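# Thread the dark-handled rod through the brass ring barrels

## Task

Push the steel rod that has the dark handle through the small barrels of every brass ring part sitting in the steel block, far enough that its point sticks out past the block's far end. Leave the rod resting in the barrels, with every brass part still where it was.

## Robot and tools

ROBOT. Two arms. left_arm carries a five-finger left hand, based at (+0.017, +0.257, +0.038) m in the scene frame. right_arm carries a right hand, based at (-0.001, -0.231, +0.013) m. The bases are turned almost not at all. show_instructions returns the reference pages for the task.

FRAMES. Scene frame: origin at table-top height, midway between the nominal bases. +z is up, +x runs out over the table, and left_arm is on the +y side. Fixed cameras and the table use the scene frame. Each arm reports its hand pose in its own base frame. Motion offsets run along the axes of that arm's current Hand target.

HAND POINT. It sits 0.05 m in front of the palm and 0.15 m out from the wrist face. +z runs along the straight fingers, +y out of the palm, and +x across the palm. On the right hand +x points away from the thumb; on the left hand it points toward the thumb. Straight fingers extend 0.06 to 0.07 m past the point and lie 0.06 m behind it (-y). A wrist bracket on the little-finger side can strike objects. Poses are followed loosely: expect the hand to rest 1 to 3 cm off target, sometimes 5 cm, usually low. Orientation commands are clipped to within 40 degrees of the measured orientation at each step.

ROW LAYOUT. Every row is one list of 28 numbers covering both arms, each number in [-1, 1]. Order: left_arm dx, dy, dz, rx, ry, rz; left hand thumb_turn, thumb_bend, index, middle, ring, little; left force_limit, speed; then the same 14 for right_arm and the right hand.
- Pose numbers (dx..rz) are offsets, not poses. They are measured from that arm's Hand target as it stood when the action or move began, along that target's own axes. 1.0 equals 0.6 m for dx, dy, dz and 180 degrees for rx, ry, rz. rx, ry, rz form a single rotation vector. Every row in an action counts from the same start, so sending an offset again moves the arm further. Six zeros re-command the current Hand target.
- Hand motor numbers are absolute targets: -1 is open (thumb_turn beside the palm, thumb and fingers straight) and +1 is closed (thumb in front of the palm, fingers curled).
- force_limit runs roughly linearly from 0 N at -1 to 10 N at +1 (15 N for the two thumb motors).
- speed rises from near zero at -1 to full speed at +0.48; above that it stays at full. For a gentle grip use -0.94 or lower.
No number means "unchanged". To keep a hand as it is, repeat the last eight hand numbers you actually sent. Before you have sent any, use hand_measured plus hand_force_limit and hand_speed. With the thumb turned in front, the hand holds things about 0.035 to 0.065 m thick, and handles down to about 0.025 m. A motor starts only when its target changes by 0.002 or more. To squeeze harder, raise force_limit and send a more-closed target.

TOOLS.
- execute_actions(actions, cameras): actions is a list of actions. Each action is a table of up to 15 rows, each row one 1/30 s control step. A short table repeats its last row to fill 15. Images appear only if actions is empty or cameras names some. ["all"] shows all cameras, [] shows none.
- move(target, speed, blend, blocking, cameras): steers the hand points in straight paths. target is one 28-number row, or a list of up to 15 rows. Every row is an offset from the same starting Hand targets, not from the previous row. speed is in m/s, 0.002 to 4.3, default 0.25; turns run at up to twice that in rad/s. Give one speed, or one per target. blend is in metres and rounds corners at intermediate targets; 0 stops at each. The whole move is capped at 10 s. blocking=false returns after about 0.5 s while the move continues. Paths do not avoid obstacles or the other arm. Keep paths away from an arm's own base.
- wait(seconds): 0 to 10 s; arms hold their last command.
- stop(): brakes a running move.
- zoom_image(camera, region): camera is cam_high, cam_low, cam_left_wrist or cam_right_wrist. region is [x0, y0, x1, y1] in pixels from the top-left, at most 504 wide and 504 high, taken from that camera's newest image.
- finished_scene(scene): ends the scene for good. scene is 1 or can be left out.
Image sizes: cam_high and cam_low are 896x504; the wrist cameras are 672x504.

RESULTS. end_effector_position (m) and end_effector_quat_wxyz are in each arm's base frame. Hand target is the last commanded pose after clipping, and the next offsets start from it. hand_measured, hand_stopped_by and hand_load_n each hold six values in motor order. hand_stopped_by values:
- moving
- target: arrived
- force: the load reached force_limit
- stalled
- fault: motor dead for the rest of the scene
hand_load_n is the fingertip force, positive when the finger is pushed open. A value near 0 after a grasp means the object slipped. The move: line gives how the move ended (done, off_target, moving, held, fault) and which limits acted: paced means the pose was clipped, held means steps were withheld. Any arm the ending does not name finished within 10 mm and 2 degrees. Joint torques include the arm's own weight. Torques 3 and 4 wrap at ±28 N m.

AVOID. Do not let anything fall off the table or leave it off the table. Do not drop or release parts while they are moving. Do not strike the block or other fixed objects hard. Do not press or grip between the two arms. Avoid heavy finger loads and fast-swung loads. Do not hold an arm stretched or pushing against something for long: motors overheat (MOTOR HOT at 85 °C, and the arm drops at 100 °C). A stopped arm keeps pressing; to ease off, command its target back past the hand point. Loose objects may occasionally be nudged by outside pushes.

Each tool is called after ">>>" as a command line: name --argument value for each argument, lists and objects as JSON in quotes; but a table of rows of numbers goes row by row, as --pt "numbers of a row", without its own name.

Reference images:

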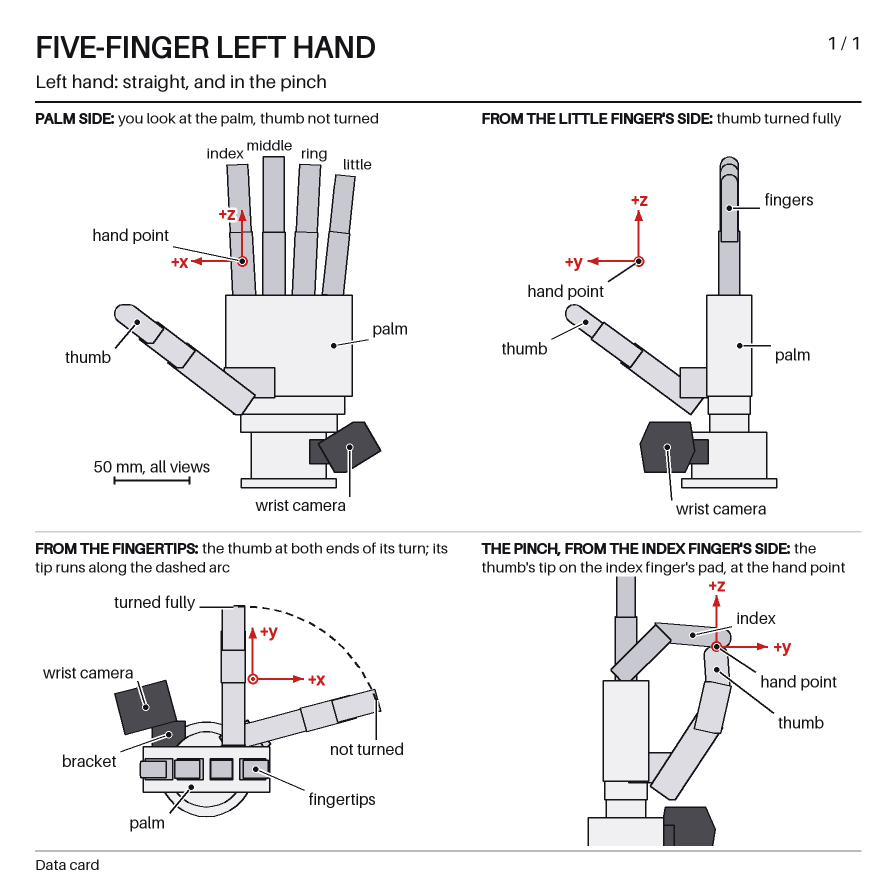

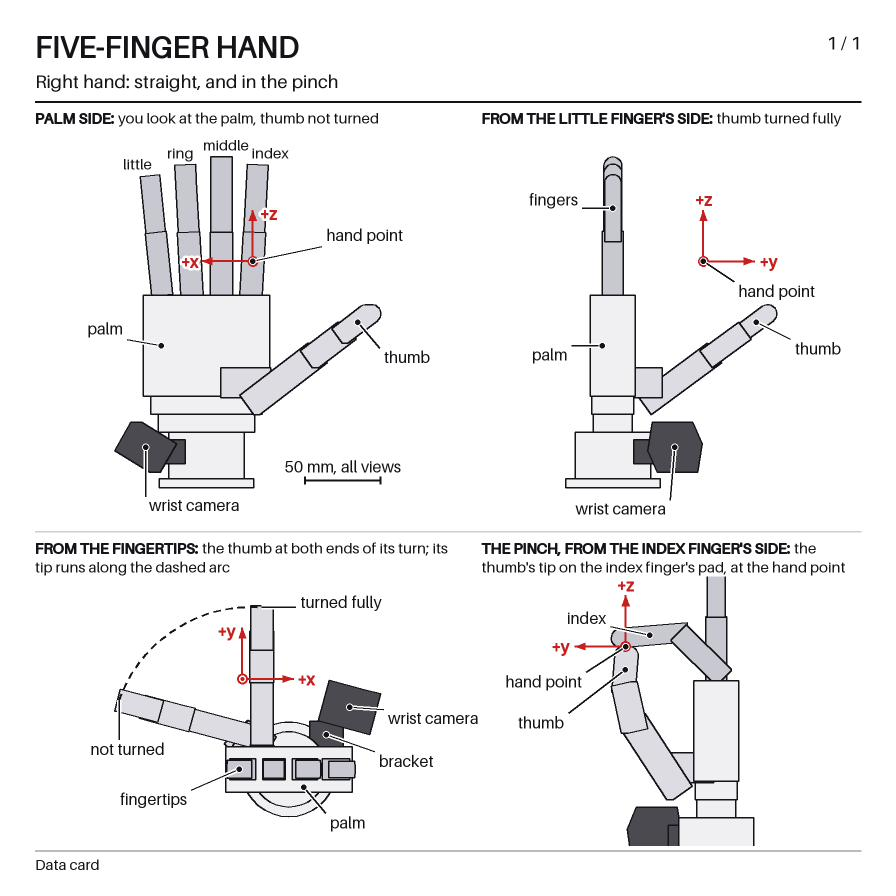

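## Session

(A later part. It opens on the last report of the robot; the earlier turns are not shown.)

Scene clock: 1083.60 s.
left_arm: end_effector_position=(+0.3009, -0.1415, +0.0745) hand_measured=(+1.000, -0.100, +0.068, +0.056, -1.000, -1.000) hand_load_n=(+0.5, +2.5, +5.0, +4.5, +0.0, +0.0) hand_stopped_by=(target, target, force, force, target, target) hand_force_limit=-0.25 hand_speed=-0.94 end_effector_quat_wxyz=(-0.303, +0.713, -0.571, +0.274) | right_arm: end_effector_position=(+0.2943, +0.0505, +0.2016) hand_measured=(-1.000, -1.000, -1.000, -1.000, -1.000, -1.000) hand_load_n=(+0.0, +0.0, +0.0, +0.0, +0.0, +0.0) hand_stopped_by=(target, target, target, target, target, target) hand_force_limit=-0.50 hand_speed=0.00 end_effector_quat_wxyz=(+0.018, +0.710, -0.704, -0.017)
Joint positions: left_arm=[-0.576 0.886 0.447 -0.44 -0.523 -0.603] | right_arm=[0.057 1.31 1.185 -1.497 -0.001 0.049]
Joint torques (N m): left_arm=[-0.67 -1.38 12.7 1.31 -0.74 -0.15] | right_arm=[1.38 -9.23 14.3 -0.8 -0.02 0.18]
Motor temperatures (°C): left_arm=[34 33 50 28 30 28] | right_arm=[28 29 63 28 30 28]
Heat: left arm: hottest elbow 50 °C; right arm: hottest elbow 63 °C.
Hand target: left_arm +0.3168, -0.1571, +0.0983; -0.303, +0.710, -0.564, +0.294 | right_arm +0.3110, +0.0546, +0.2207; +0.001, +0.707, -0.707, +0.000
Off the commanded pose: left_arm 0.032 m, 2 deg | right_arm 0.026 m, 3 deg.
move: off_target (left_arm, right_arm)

>>> move --target '[0.0108,-0.0116,-0.0048,-0.0002,0.0032,-0.0038,1,-0.1,0.39,0.5,-1.0,-1.0,-0.25,-0.94,0,0,0,0,0,0,-1,-1,-1,-1,-1,-1,-0.5,0.0]' --speed 0.04 --cameras '["cam_right_wrist","cam_left_wrist","cam_low"]'

>>> zoom_image --camera "cam_right_wrist" --region '[240, 240, 310, 300]'

>>> zoom_image --camera "cam_right_wrist" --region '[200, 140, 340, 420]'

>>> zoom_image --camera "cam_left_wrist" --region '[340, 390, 440, 504]'

>>> zoom_image --camera "cam_low" --region '[385, 200, 445, 235]'

Scene clock: 1091.57 s.
left_arm: end_effector_position=(+0.3053, -0.1456, +0.0822) hand_measured=(+1.000, -0.100, +0.068, +0.056, -1.000, -1.000) hand_load_n=(+0.5, +2.5, +5.0, +4.0, +0.0, +0.0) hand_stopped_by=(target, target, force, force, target, target) hand_force_limit=-0.25 hand_speed=-0.94 end_effector_quat_wxyz=(-0.301, +0.715, -0.567, +0.278) | right_arm: end_effector_position=(+0.2943, +0.0505, +0.2016) hand_measured=(-1.000, -1.000, -1.000, -1.000, -1.000, -1.000) hand_load_n=(+0.0, +0.0, +0.0, +0.0, +0.0, +0.0) hand_stopped_by=(target, target, target, target, target, target) hand_force_limit=-0.50 hand_speed=0.00 end_effector_quat_wxyz=(+0.018, +0.710, -0.704, -0.017)
Joint positions: left_arm=[-0.578 0.89 0.468 -0.452 -0.523 -0.614] | right_arm=[0.057 1.31 1.185 -1.497 -0.001 0.049]
Joint torques (N m): left_arm=[-1.32 -1.61 12.72 1.17 -0.45 -0.11] | right_arm=[1.38 -9.17 14.3 -0.81 -0.02 0.19]
Motor temperatures (°C): left_arm=[34 33 50 28 30 28] | right_arm=[28 29 63 28 30 28]
Heat: left arm: hottest elbow 50 °C; right arm: hottest elbow 63 °C.
Hand target: left_arm +0.3201, -0.1624, +0.1058; -0.298, +0.712, -0.562, +0.299 | right_arm +0.3110, +0.0546, +0.2207; +0.001, +0.707, -0.707, +0.000
Off the commanded pose: left_arm 0.033 m, 2 deg | right_arm 0.026 m, 3 deg.
move: off_target (left_arm, right_arm)
Images, in order (width x height): cam_low 896x504, cam_left_wrist 672x504, cam_right_wrist 672x504.

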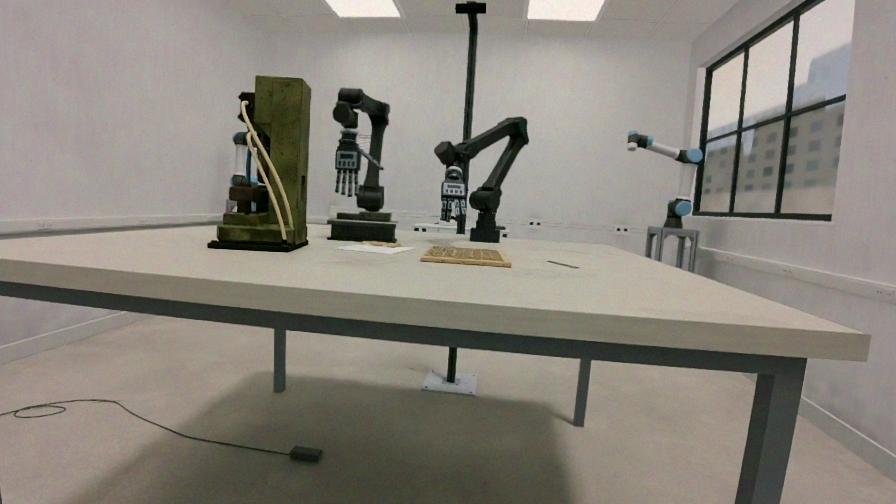

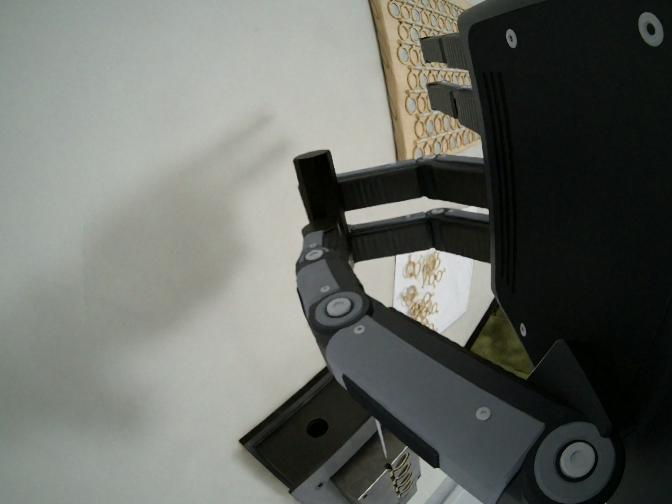

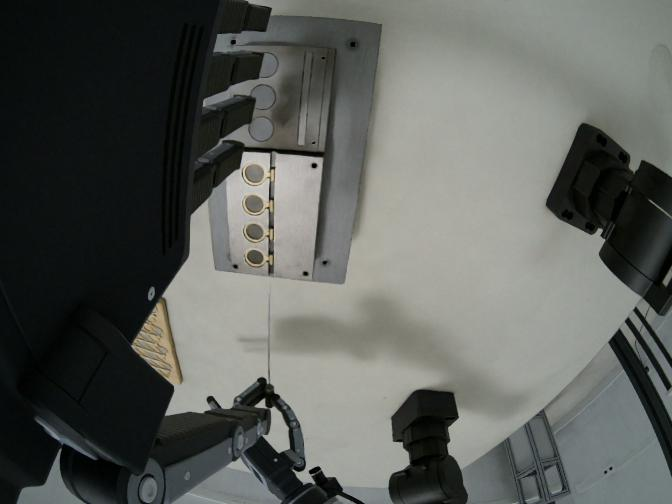

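Scaled by 7.200 from the camera's 672x504 image, which has a finer 960x720 frame.

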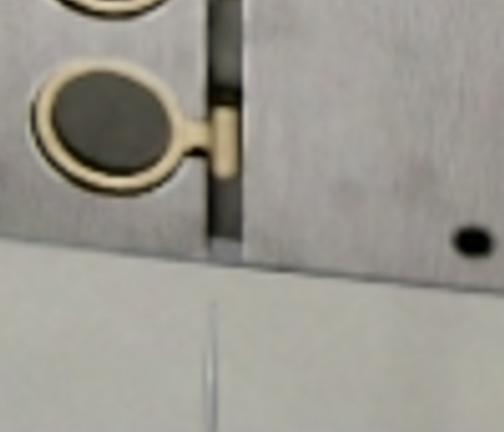

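Scaled by 1.800 from the camera's 672x504 image, which has a finer 960x720 frame.

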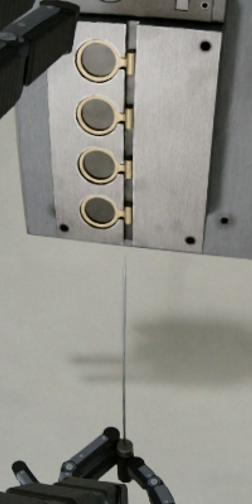

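Scaled by 4.421 from the camera's 672x504 image, which has a finer 960x720 frame.

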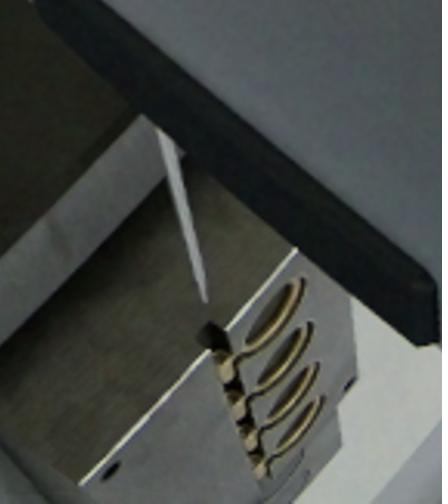

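Scaled by 8.400 from the camera's 896x504 image, which has a finer 1280x720 frame.

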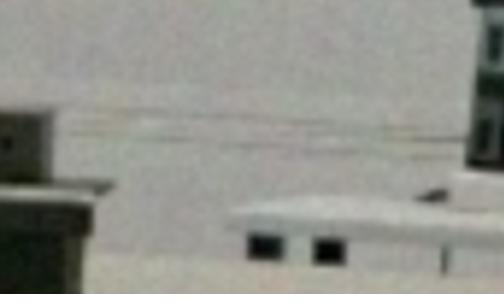

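>>> move --target '[0.0082,0.0013,0.0002,-0.0002,0.0028,0.0009,1,-0.1,0.39,0.5,-1.0,-1.0,-0.25,-0.94,0,0,0,0,0,0,-1,-1,-1,-1,-1,-1,-0.5,0.0]' --speed 0.04 --cameras '["cam_right_wrist","cam_left_wrist"]'

>>> zoom_image --camera "cam_right_wrist" --region '[240, 240, 310, 300]'

>>> zoom_image --camera "cam_left_wrist" --region '[340, 390, 440, 504]'

Scene clock: 1102.77 s.
left_arm: end_effector_position=(+0.3036, -0.1487, +0.0799) hand_measured=(+1.000, -0.100, +0.068, +0.056, -1.000, -1.000) hand_load_n=(+0.5, +2.5, +4.5, +4.0, +0.0, +0.0) hand_stopped_by=(target, target, force, force, target, target) hand_force_limit=-0.25 hand_speed=-0.94 end_effector_quat_wxyz=(-0.299, +0.713, -0.571, +0.277) | right_arm: end_effector_position=(+0.2943, +0.0505, +0.2016) hand_measured=(-1.000, -1.000, -1.000, -1.000, -1.000, -1.000) hand_load_n=(+0.0, -0.5, +0.0, +0.0, +0.0, +0.0) hand_stopped_by=(target, target, target, target, target, target) hand_force_limit=-0.50 hand_speed=0.00 end_effector_quat_wxyz=(+0.018, +0.710, -0.704, -0.017)
Joint positions: left_arm=[-0.588 0.897 0.468 -0.452 -0.523 -0.618] | right_arm=[0.057 1.31 1.185 -1.497 -0.001 0.049]
Joint torques (N m): left_arm=[-1.03 -1.67 13.05 1.36 -0.37 -0.12] | right_arm=[1.38 -9.23 14.3 -0.81 -0.02 0.18]
Motor temperatures (°C): left_arm=[34 33 53 28 30 28] | right_arm=[27 29 63 28 30 28]
Heat: left arm: hottest elbow 53 °C; right arm: hottest elbow 63 °C.
Hand target: left_arm +0.3206, -0.1675, +0.1056; -0.296, +0.709, -0.564, +0.301 | right_arm +0.3110, +0.0546, +0.2207; +0.001, +0.707, -0.707, +0.000
Off the commanded pose: left_arm 0.036 m, 3 deg | right_arm 0.026 m, 3 deg.
move: off_target (left_arm, right_arm)
Images, in order (width x height): cam_left_wrist 672x504, cam_right_wrist 672x504.

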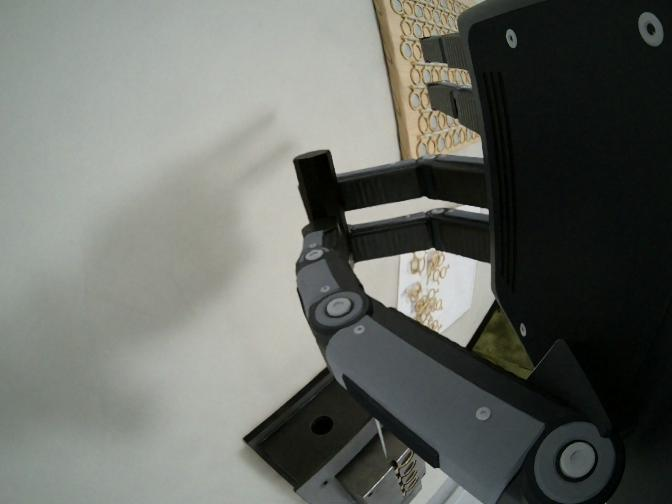

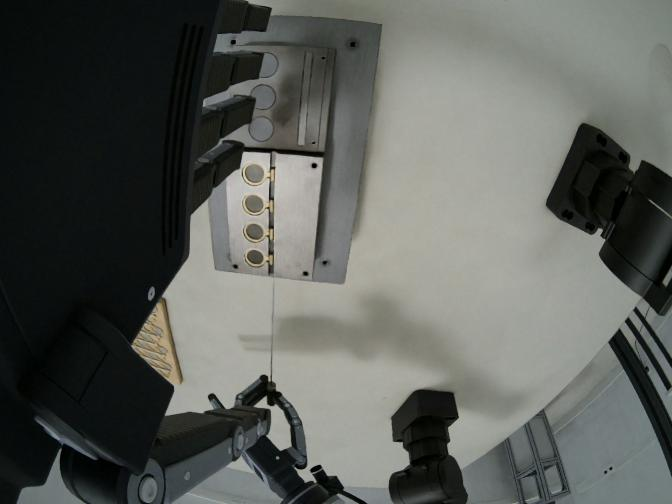

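Scaled by 7.200 from the camera's 672x504 image, which has a finer 960x720 frame.

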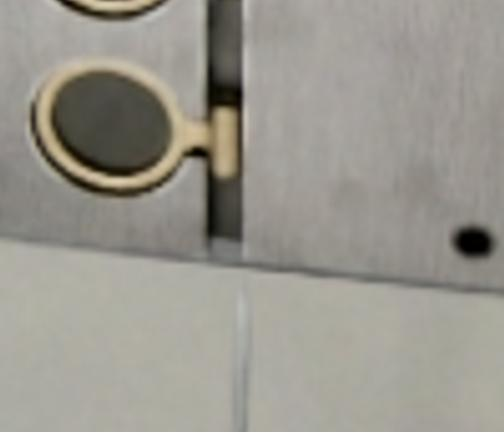

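Scaled by 4.421 from the camera's 672x504 image, which has a finer 960x720 frame.

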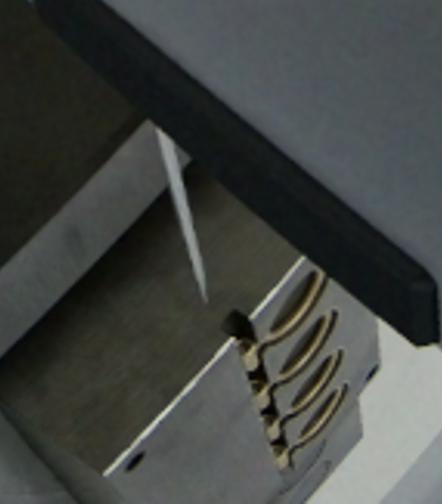

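>>> move --target '[0.0012,-0.0065,0,0,0,0,1,-0.1,0.39,0.5,-1.0,-1.0,-0.25,-0.94,0,0,0,0,0,0,-1,-1,-1,-1,-1,-1,-0.5,0.0]' --speed 0.04 --cameras '["cam_right_wrist","cam_left_wrist"]'

>>> zoom_image --camera "cam_right_wrist" --region '[240, 240, 310, 300]'

>>> zoom_image --camera "cam_left_wrist" --region '[340, 390, 440, 504]'

Scene clock: 1108.10 s.
left_arm: end_effector_position=(+0.3073, -0.1518, +0.0847) hand_measured=(+1.000, -0.100, +0.068, +0.056, -1.000, -1.000) hand_load_n=(+1.0, +2.5, +4.5, +4.0, +0.0, +0.0) hand_stopped_by=(target, target, force, force, target, target) hand_force_limit=-0.25 hand_speed=-0.94 end_effector_quat_wxyz=(-0.298, +0.713, -0.569, +0.281) | right_arm: end_effector_position=(+0.2943, +0.0505, +0.2016) hand_measured=(-1.000, -1.000, -1.000, -1.000, -1.000, -1.000) hand_load_n=(+0.0, +0.0, +0.0, +0.0, +0.0, +0.0) hand_stopped_by=(target, target, target, target, target, target) hand_force_limit=-0.50 hand_speed=0.00 end_effector_quat_wxyz=(+0.018, +0.710, -0.704, -0.017)
Joint positions: left_arm=[-0.588 0.902 0.48 -0.452 -0.521 -0.618] | right_arm=[0.057 1.31 1.185 -1.497 -0.001 0.049]
Joint torques (N m): left_arm=[-0.79 -2.61 12.75 1.4 -0.33 -0.09] | right_arm=[1.44 -9.23 14.28 -0.81 -0.02 0.19]
Motor temperatures (°C): left_arm=[34 33 53 28 30 28] | right_arm=[27 29 63 28 30 28]
Heat: left arm: hottest elbow 53 °C; right arm: hottest elbow 63 °C.
Hand target: left_arm +0.3231, -0.1674, +0.1086; -0.296, +0.709, -0.564, +0.301 | right_arm +0.3110, +0.0546, +0.2207; +0.001, +0.707, -0.707, +0.000
Off the commanded pose: left_arm 0.033 m, 2 deg | right_arm 0.026 m, 3 deg.
move: off_target (left_arm, right_arm)
Images, in order (width x height): cam_left_wrist 672x504, cam_right_wrist 672x504.

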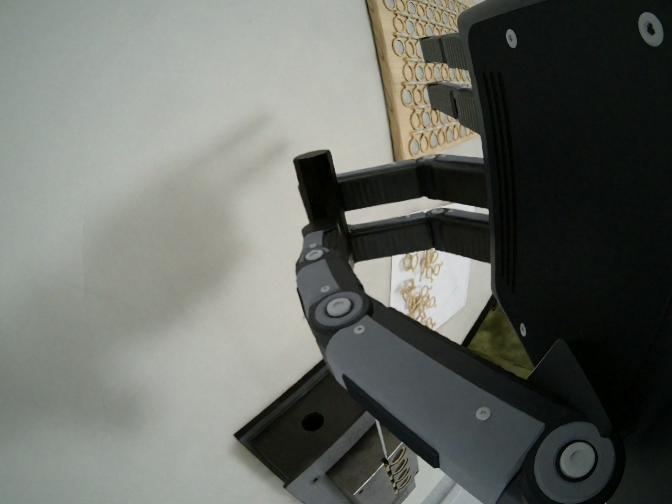

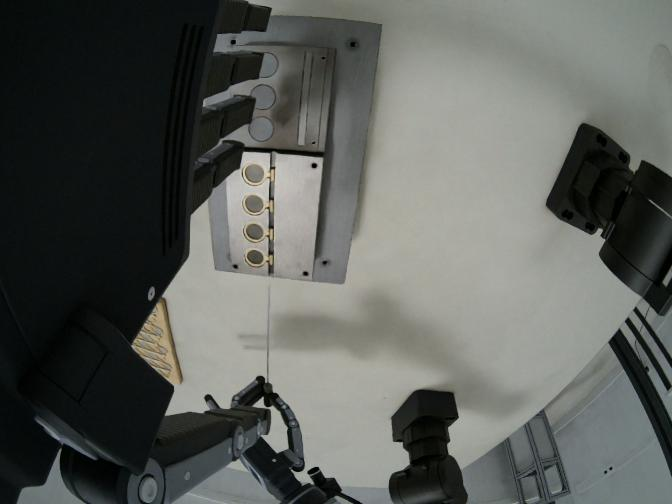

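Scaled by 7.200 from the camera's 672x504 image, which has a finer 960x720 frame.

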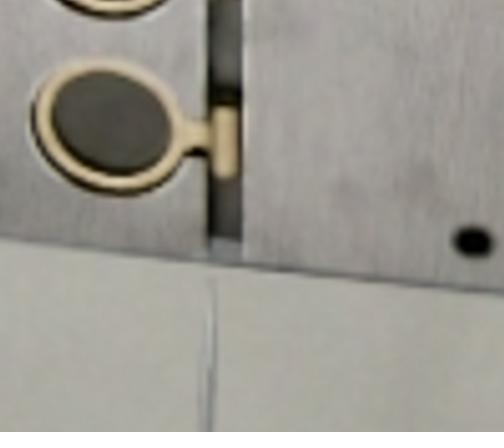

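Scaled by 4.421 from the camera's 672x504 image, which has a finer 960x720 frame.

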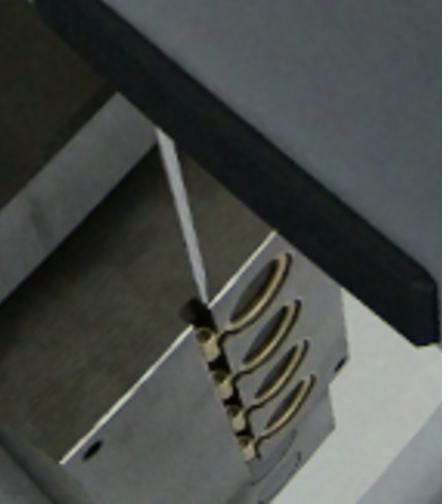

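>>> move --target '[0.0048,0.0028,0.0023,0,-0.0015,0.0060,1,-0.1,0.39,0.5,-1.0,-1.0,-0.25,-0.94,0,0,0,0,0,0,-1,-1,-1,-1,-1,-1,-0.5,0.0]' --speed 0.04 --cameras '["cam_right_wrist","cam_left_wrist"]'

>>> zoom_image --camera "cam_right_wrist" --region '[240, 240, 310, 300]'

>>> zoom_image --camera "cam_left_wrist" --region '[340, 390, 440, 504]'

Scene clock: 1120.47 s.
left_arm: end_effector_position=(+0.3078, -0.1544, +0.0829) hand_measured=(+1.000, -0.100, +0.068, +0.056, -1.000, -1.000) hand_load_n=(+1.0, +2.5, +4.5, +4.5, +0.0, +0.0) hand_stopped_by=(target, target, force, force, target, target) hand_force_limit=-0.25 hand_speed=-0.94 end_effector_quat_wxyz=(-0.298, +0.711, -0.573, +0.277) | right_arm: end_effector_position=(+0.2943, +0.0505, +0.2016) hand_measured=(-1.000, -1.000, -1.000, -1.000, -1.000, -1.000) hand_load_n=(+0.0, +0.0, +0.0, +0.0, +0.0, +0.0) hand_stopped_by=(target, target, target, target, target, target) hand_force_limit=-0.50 hand_speed=0.00 end_effector_quat_wxyz=(+0.018, +0.710, -0.704, -0.017)
Joint positions: left_arm=[-0.596 0.918 0.487 -0.452 -0.525 -0.618] | right_arm=[0.057 1.31 1.185 -1.497 -0.001 0.049]
Joint torques (N m): left_arm=[-1.03 -1.96 12.86 1.42 -0.72 -0.06] | right_arm=[1.38 -9.23 14.3 -0.8 -0.02 0.19]
Motor temperatures (°C): left_arm=[34 33 53 28 29 28] | right_arm=[27 29 63 28 30 28]
Heat: left arm: hottest elbow 53 °C; right arm: hottest elbow 63 °C.
Hand target: left_arm +0.3237, -0.1704, +0.1067; -0.300, +0.705, -0.570, +0.297 | right_arm +0.3110, +0.0546, +0.2207; +0.001, +0.707, -0.707, +0.000
Off the commanded pose: left_arm 0.033 m, 2 deg | right_arm 0.026 m, 3 deg.
move: off_target (left_arm, right_arm)
Images, in order (width x height): cam_left_wrist 672x504, cam_right_wrist 672x504.

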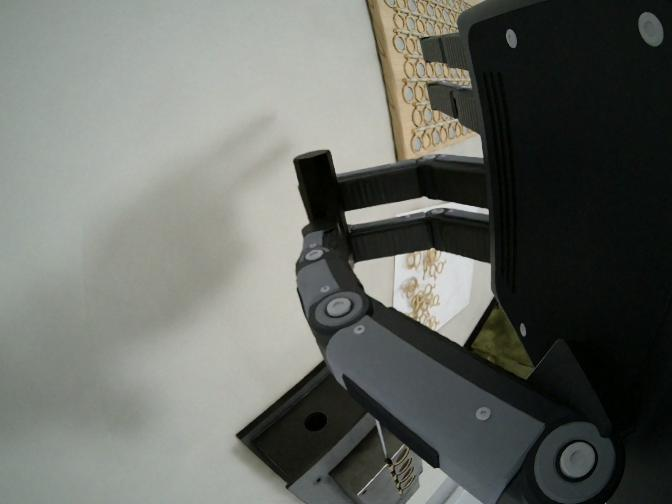

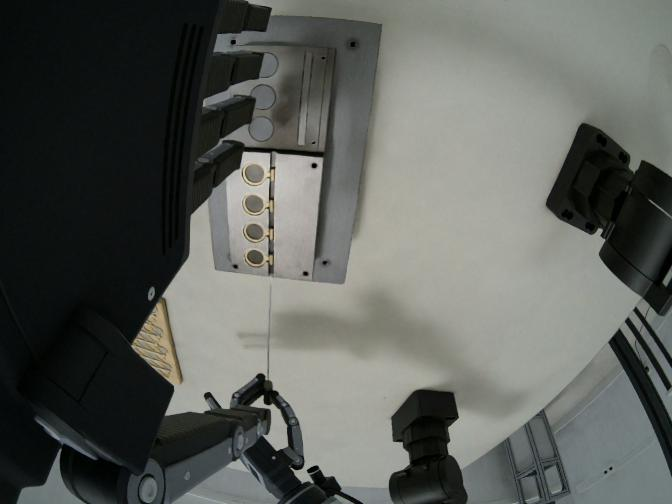

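Scaled by 7.200 from the camera's 672x504 image, which has a finer 960x720 frame.

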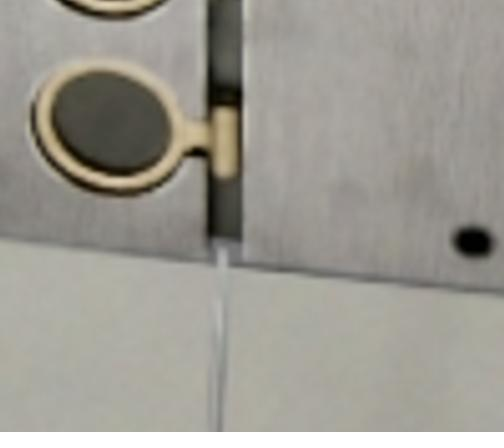

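Scaled by 4.421 from the camera's 672x504 image, which has a finer 960x720 frame.

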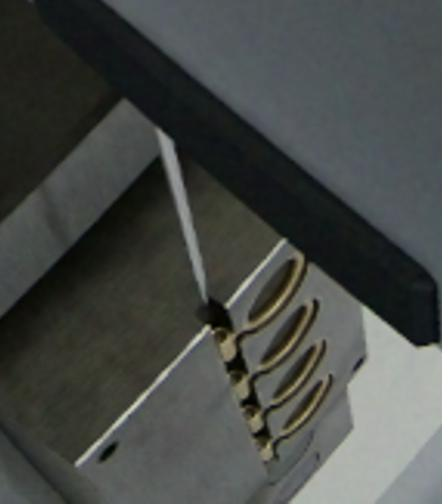

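>>> move --target '[0.0085,-0.0007,-0.0008,0,0,0,1,-0.1,0.39,0.5,-1.0,-1.0,-0.25,-0.94,0,0,0,0,0,0,-1,-1,-1,-1,-1,-1,-0.5,0.0]' --speed 0.04 --cameras '["cam_right_wrist","cam_left_wrist"]'

>>> zoom_image --camera "cam_right_wrist" --region '[240, 240, 310, 300]'

>>> zoom_image --camera "cam_left_wrist" --region '[340, 390, 440, 504]'

Scene clock: 1128.33 s.
left_arm: end_effector_position=(+0.3086, -0.1557, +0.0829) hand_measured=(+1.000, -0.100, +0.068, +0.056, -1.000, -1.000) hand_load_n=(-0.5, +2.0, +3.5, +6.0, +0.0, +0.0) hand_stopped_by=(target, target, force, force, target, target) hand_force_limit=-0.25 hand_speed=-0.94 end_effector_quat_wxyz=(-0.303, +0.709, -0.575, +0.274) | right_arm: end_effector_position=(+0.2943, +0.0505, +0.2016) hand_measured=(-1.000, -1.000, -1.000, -1.000, -1.000, -1.000) hand_load_n=(+0.0, +0.0, +0.0, +0.0, +0.0, +0.0) hand_stopped_by=(target, target, target, target, target, target) hand_force_limit=-0.50 hand_speed=0.00 end_effector_quat_wxyz=(+0.018, +0.710, -0.704, -0.017)
Joint positions: left_arm=[-0.605 0.928 0.494 -0.455 -0.538 -0.618] | right_arm=[0.057 1.31 1.185 -1.497 -0.001 0.049]
Joint torques (N m): left_arm=[-1.32 -2.14 13.01 1.33 -0.54 -0.14] | right_arm=[1.38 -9.23 14.3 -0.8 -0.02 0.19]
Motor temperatures (°C): left_arm=[34 33 52 28 30 28] | right_arm=[27 29 63 28 30 28]
Heat: left arm: hottest elbow 52 °C; right arm: hottest elbow 63 °C.
Hand target: left_arm +0.3246, -0.1754, +0.1078; -0.300, +0.705, -0.570, +0.297 | right_arm +0.3110, +0.0546, +0.2207; +0.001, +0.707, -0.707, +0.000
Off the commanded pose: left_arm 0.035 m, 3 deg | right_arm 0.026 m, 3 deg.
move: off_target (left_arm, right_arm)
Images, in order (width x height): cam_left_wrist 672x504, cam_right_wrist 672x504.

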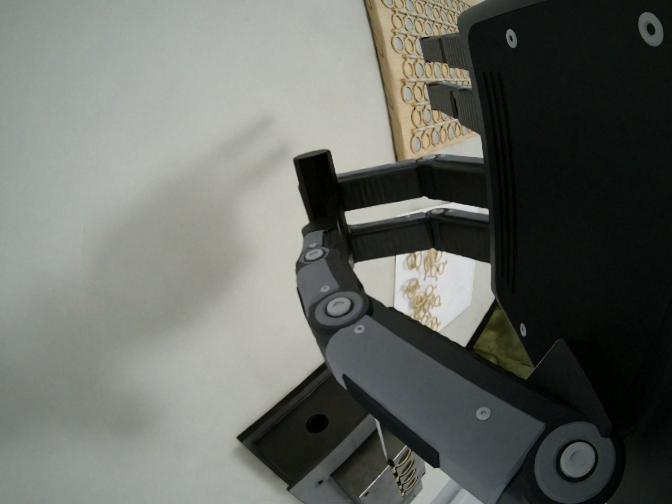

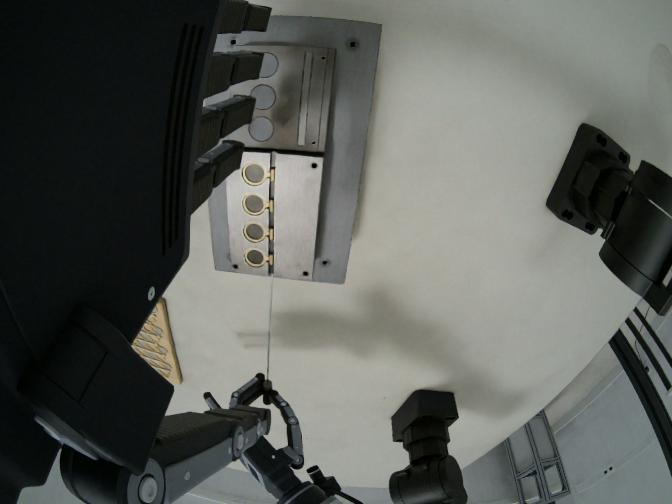

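Scaled by 7.200 from the camera's 672x504 image, which has a finer 960x720 frame.

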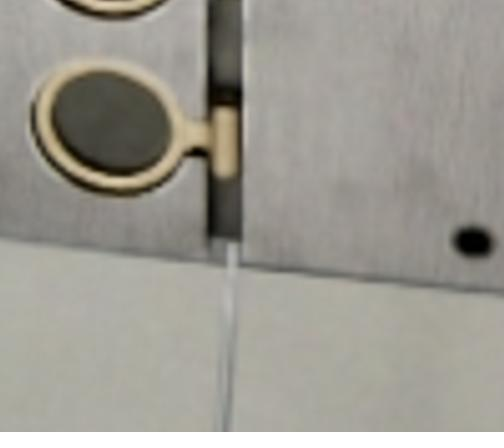

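Scaled by 4.421 from the camera's 672x504 image, which has a finer 960x720 frame.

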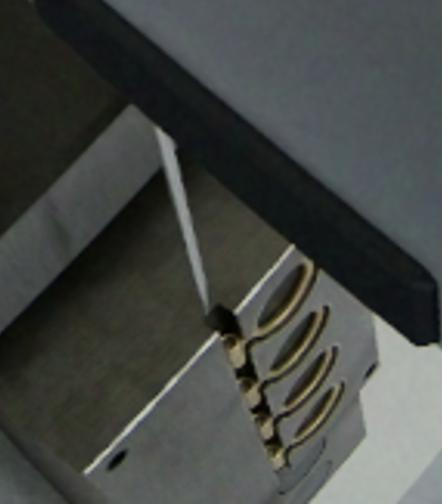

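>>> zoom_image --camera "cam_left_wrist" --region '[370, 440, 420, 490]'

>>> zoom_image --camera "cam_right_wrist" --region '[255, 255, 290, 285]'

Scaled by 10.080 from the camera's 672x504 image, which has a finer 960x720 frame.

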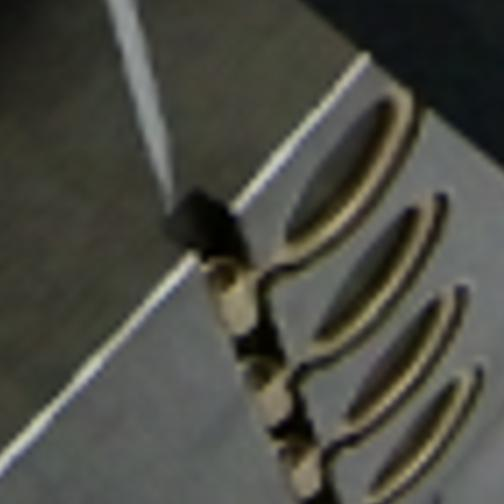

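Scaled by 14.400 from the camera's 672x504 image, which has a finer 960x720 frame.

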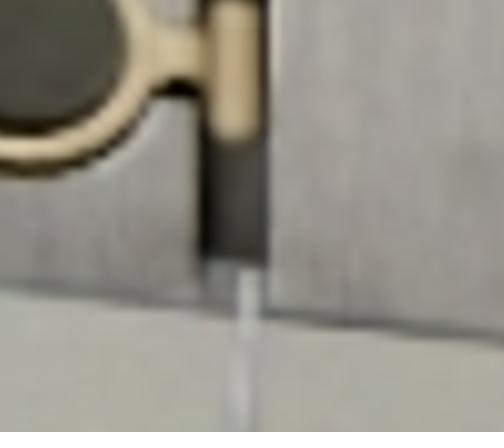

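>>> move --target '[0,-0.0019,-0.0016,0,0.0019,-0.0050,1,-0.1,0.39,0.5,-1.0,-1.0,-0.25,-0.94,0,0,0,0,0,0,-1,-1,-1,-1,-1,-1,-0.5,0.0]' --speed 0.04 --cameras '["cam_right_wrist","cam_left_wrist"]'

>>> zoom_image --camera "cam_left_wrist" --region '[370, 440, 420, 490]'

>>> zoom_image --camera "cam_right_wrist" --region '[255, 255, 290, 285]'

Scene clock: 1151.17 s.
left_arm: end_effector_position=(+0.3086, -0.1558, +0.0829) hand_measured=(+1.000, -0.100, +0.068, +0.056, -1.000, -1.000) hand_load_n=(+0.0, +2.0, +3.5, +6.0, +0.0, +0.0) hand_stopped_by=(target, target, force, force, target, target) hand_force_limit=-0.25 hand_speed=-0.94 end_effector_quat_wxyz=(-0.302, +0.709, -0.575, +0.274) | right_arm: end_effector_position=(+0.2943, +0.0505, +0.2016) hand_measured=(-1.000, -1.000, -1.000, -1.000, -1.000, -1.000) hand_load_n=(+0.0, +0.0, +0.0, +0.0, +0.0, +0.0) hand_stopped_by=(target, target, target, target, target, target) hand_force_limit=-0.50 hand_speed=0.00 end_effector_quat_wxyz=(+0.018, +0.710, -0.704, -0.017)
Joint positions: left_arm=[-0.606 0.928 0.494 -0.456 -0.539 -0.619] | right_arm=[0.057 1.31 1.185 -1.497 -0.001 0.049]
Joint torques (N m): left_arm=[-0.73 -2.73 12.81 1.52 -0.17 -0.19] | right_arm=[1.38 -9.17 14.3 -0.8 -0.02 0.19]
Motor temperatures (°C): left_arm=[34 33 55 28 30 28] | right_arm=[27 29 64 28 30 28]
Heat: left arm: hottest elbow 55 °C; right arm: hottest elbow 64 °C.
Hand target: left_arm +0.3245, -0.1753, +0.1092; -0.296, +0.708, -0.565, +0.301 | right_arm +0.3110, +0.0546, +0.2207; +0.001, +0.707, -0.707, +0.000
Off the commanded pose: left_arm 0.036 m, 3 deg | right_arm 0.026 m, 3 deg.
move: off_target (left_arm, right_arm)
Images, in order (width x height): cam_left_wrist 672x504, cam_right_wrist 672x504.

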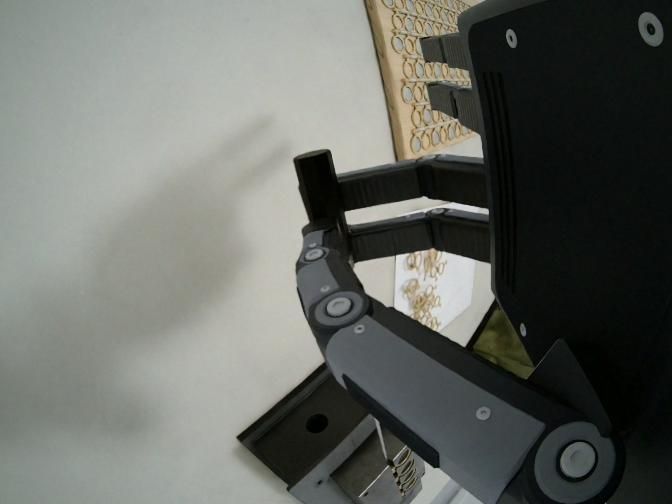

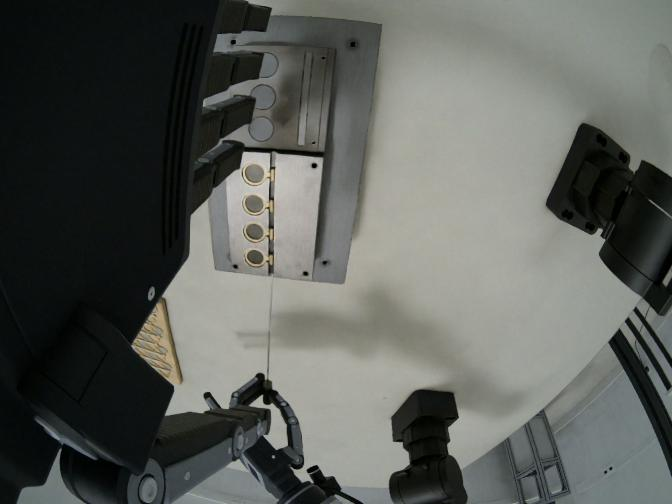

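Scaled by 10.080 from the camera's 672x504 image, which has a finer 960x720 frame.

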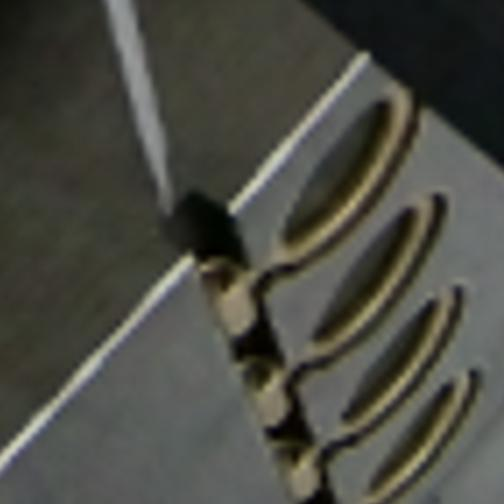

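Scaled by 14.400 from the camera's 672x504 image, which has a finer 960x720 frame.

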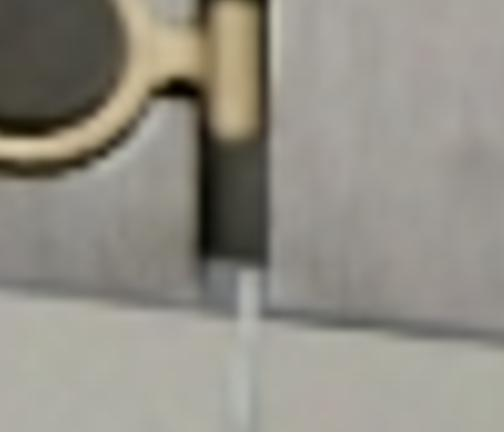

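>>> move --target '[0,-0.0019,-0.0016,0,0.0022,-0.0060,1,-0.1,0.39,0.5,-1.0,-1.0,-0.25,-0.94,0,0,0,0,0,0,-1,-1,-1,-1,-1,-1,-0.5,0.0]' --speed 0.04 --cameras '["cam_right_wrist","cam_left_wrist"]'

>>> zoom_image --camera "cam_left_wrist" --region '[370, 440, 420, 490]'

>>> zoom_image --camera "cam_right_wrist" --region '[255, 255, 290, 285]'

Scene clock: 1157.40 s.
left_arm: end_effector_position=(+0.3081, -0.1564, +0.0826) hand_measured=(+1.000, -0.100, +0.068, +0.056, -1.000, -1.000) hand_load_n=(+0.0, +2.5, +3.5, +6.0, +0.0, +0.0) hand_stopped_by=(target, target, force, force, target, target) hand_force_limit=-0.25 hand_speed=-0.94 end_effector_quat_wxyz=(-0.300, +0.711, -0.574, +0.274) | right_arm: end_effector_position=(+0.2943, +0.0505, +0.2016) hand_measured=(-1.000, -1.000, -1.000, -1.000, -1.000, -1.000) hand_load_n=(+0.0, +0.0, +0.0, +0.0, +0.0, +0.0) hand_stopped_by=(target, target, target, target, target, target) hand_force_limit=-0.50 hand_speed=0.00 end_effector_quat_wxyz=(+0.018, +0.710, -0.704, -0.017)
Joint positions: left_arm=[-0.606 0.928 0.494 -0.458 -0.535 -0.624] | right_arm=[0.057 1.31 1.185 -1.497 -0.001 0.049]
Joint torques (N m): left_arm=[-0.38 -3.37 12.53 1.47 0.2 -0.25] | right_arm=[1.32 -9.23 14.3 -0.81 -0.02 0.19]
Motor temperatures (°C): left_arm=[34 33 55 28 29 28] | right_arm=[27 29 64 28 30 28]
Heat: left arm: hottest elbow 55 °C; right arm: hottest elbow 64 °C.
Hand target: left_arm +0.3245, -0.1752, +0.1107; -0.291, +0.713, -0.560, +0.307 | right_arm +0.3110, +0.0546, +0.2207; +0.001, +0.707, -0.707, +0.000
Off the commanded pose: left_arm 0.038 m, 4 deg | right_arm 0.026 m, 3 deg.
move: off_target (left_arm, right_arm)
Images, in order (width x height): cam_left_wrist 672x504, cam_right_wrist 672x504.

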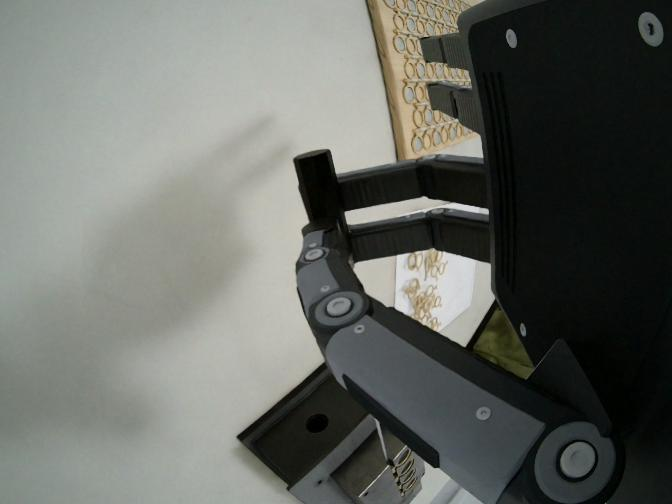

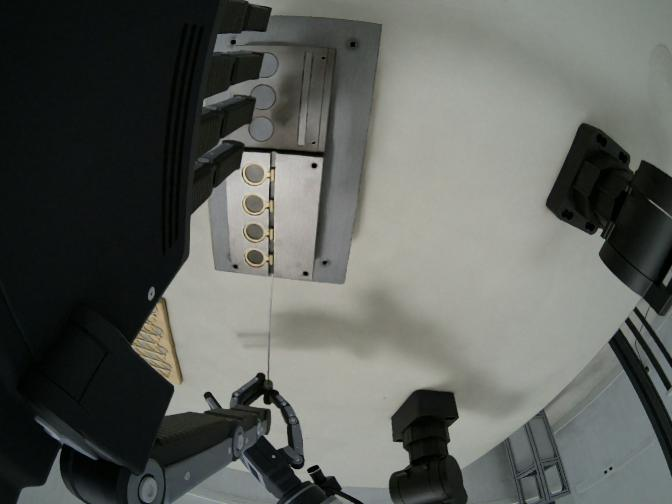

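Scaled by 10.080 from the camera's 672x504 image, which has a finer 960x720 frame.

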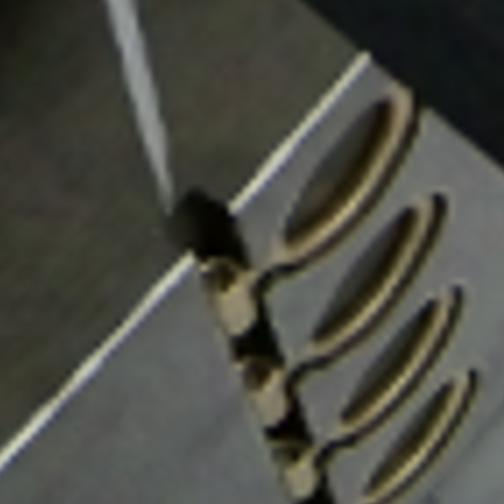

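Scaled by 14.400 from the camera's 672x504 image, which has a finer 960x720 frame.

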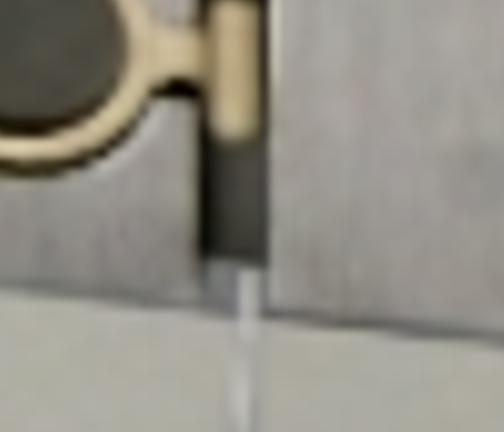

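>>> move --pt "-0.0763 0.0083 0.0088 0.0002 -0.0043 0.0051 1 -0.1 0.39 0.5 -1.0 -1.0 -0.25 -0.94 0 0 0 0 0 0 -1 -1 -1 -1 -1 -1 -0.5 0.0" --pt "-0.0160 0.0038 0.0037 0.0002 -0.0043 0.0051 1 -0.1 0.39 0.5 -1.0 -1.0 -0.25 -0.94 0 0 0 0 0 0 -1 -1 -1 -1 -1 -1 -0.5 0.0" --speed 0.04 --cameras '["cam_right_wrist","cam_left_wrist"]'

>>> zoom_image --camera "cam_left_wrist" --region '[360, 430, 430, 500]'

>>> zoom_image --camera "cam_right_wrist" --region '[255, 255, 290, 290]'

Scene clock: 1185.67 s.
left_arm: end_effector_position=(+0.3075, -0.1504, +0.0828) hand_measured=(+1.000, -0.100, +0.068, +0.056, -1.000, -1.000) hand_load_n=(+0.5, +2.5, +5.0, +4.0, +0.0, +0.0) hand_stopped_by=(target, target, force, force, target, target) hand_force_limit=-0.25 hand_speed=-0.94 end_effector_quat_wxyz=(-0.297, +0.713, -0.570, +0.280) | right_arm: end_effector_position=(+0.2943, +0.0505, +0.2016) hand_measured=(-1.000, -1.000, -1.000, -1.000, -1.000, -1.000) hand_load_n=(+0.0, -0.5, +0.0, +0.0, +0.0, +0.0) hand_stopped_by=(target, target, target, target, target, target) hand_force_limit=-0.50 hand_speed=0.00 end_effector_quat_wxyz=(+0.018, +0.710, -0.704, -0.017)
Joint positions: left_arm=[-0.582 0.904 0.477 -0.446 -0.517 -0.613] | right_arm=[0.057 1.31 1.185 -1.497 -0.001 0.049]
Joint torques (N m): left_arm=[-1.49 -1.79 12.79 1.26 -0.7 -0.1] | right_arm=[1.38 -9.23 14.28 -0.8 -0.02 0.19]
Motor temperatures (°C): left_arm=[34 33 56 28 29 28] | right_arm=[27 29 64 28 30 28]
Heat: left arm: hottest elbow 56 °C; right arm: hottest elbow 64 °C.
Hand target: left_arm +0.3230, -0.1661, +0.1066; -0.298, +0.710, -0.563, +0.300 | right_arm +0.3110, +0.0546, +0.2207; +0.001, +0.707, -0.707, +0.000
Off the commanded pose: left_arm 0.032 m, 2 deg | right_arm 0.026 m, 3 deg.
move: off_target (left_arm, right_arm)
Images, in order (width x height): cam_left_wrist 672x504, cam_right_wrist 672x504.

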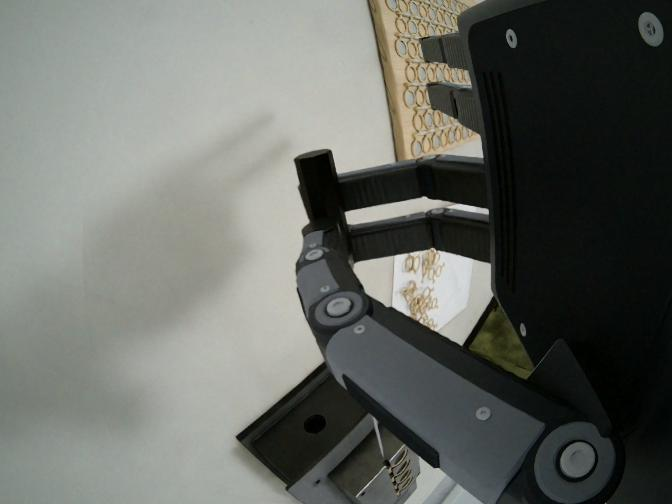

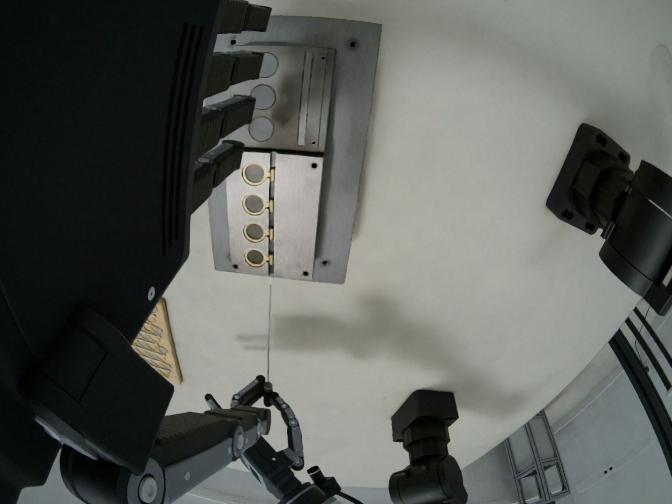

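Scaled by 7.200 from the camera's 672x504 image, which has a finer 960x720 frame.

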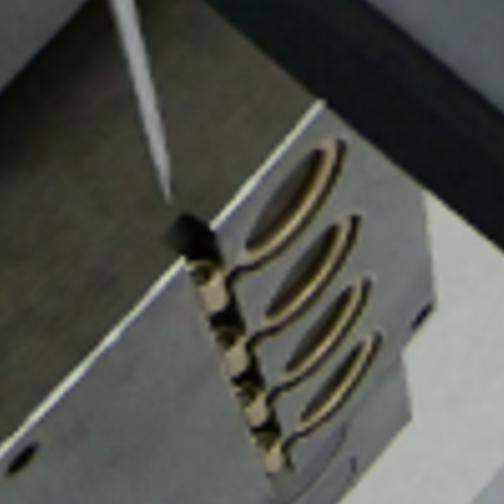

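Scaled by 14.400 from the camera's 672x504 image, which has a finer 960x720 frame.

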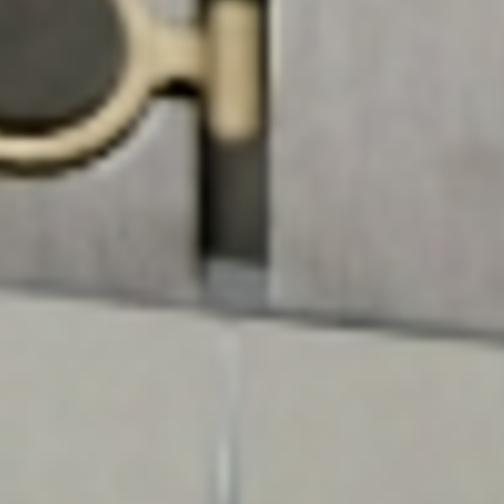

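>>> zoom_image --camera "cam_right_wrist" --region '[200, 140, 340, 420]'

Scaled by 1.800 from the camera's 672x504 image, which has a finer 960x720 frame.

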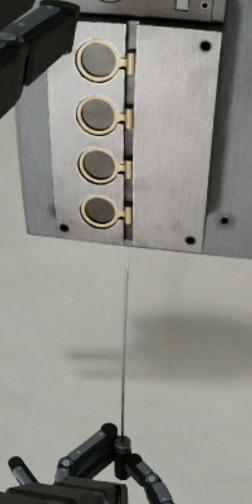

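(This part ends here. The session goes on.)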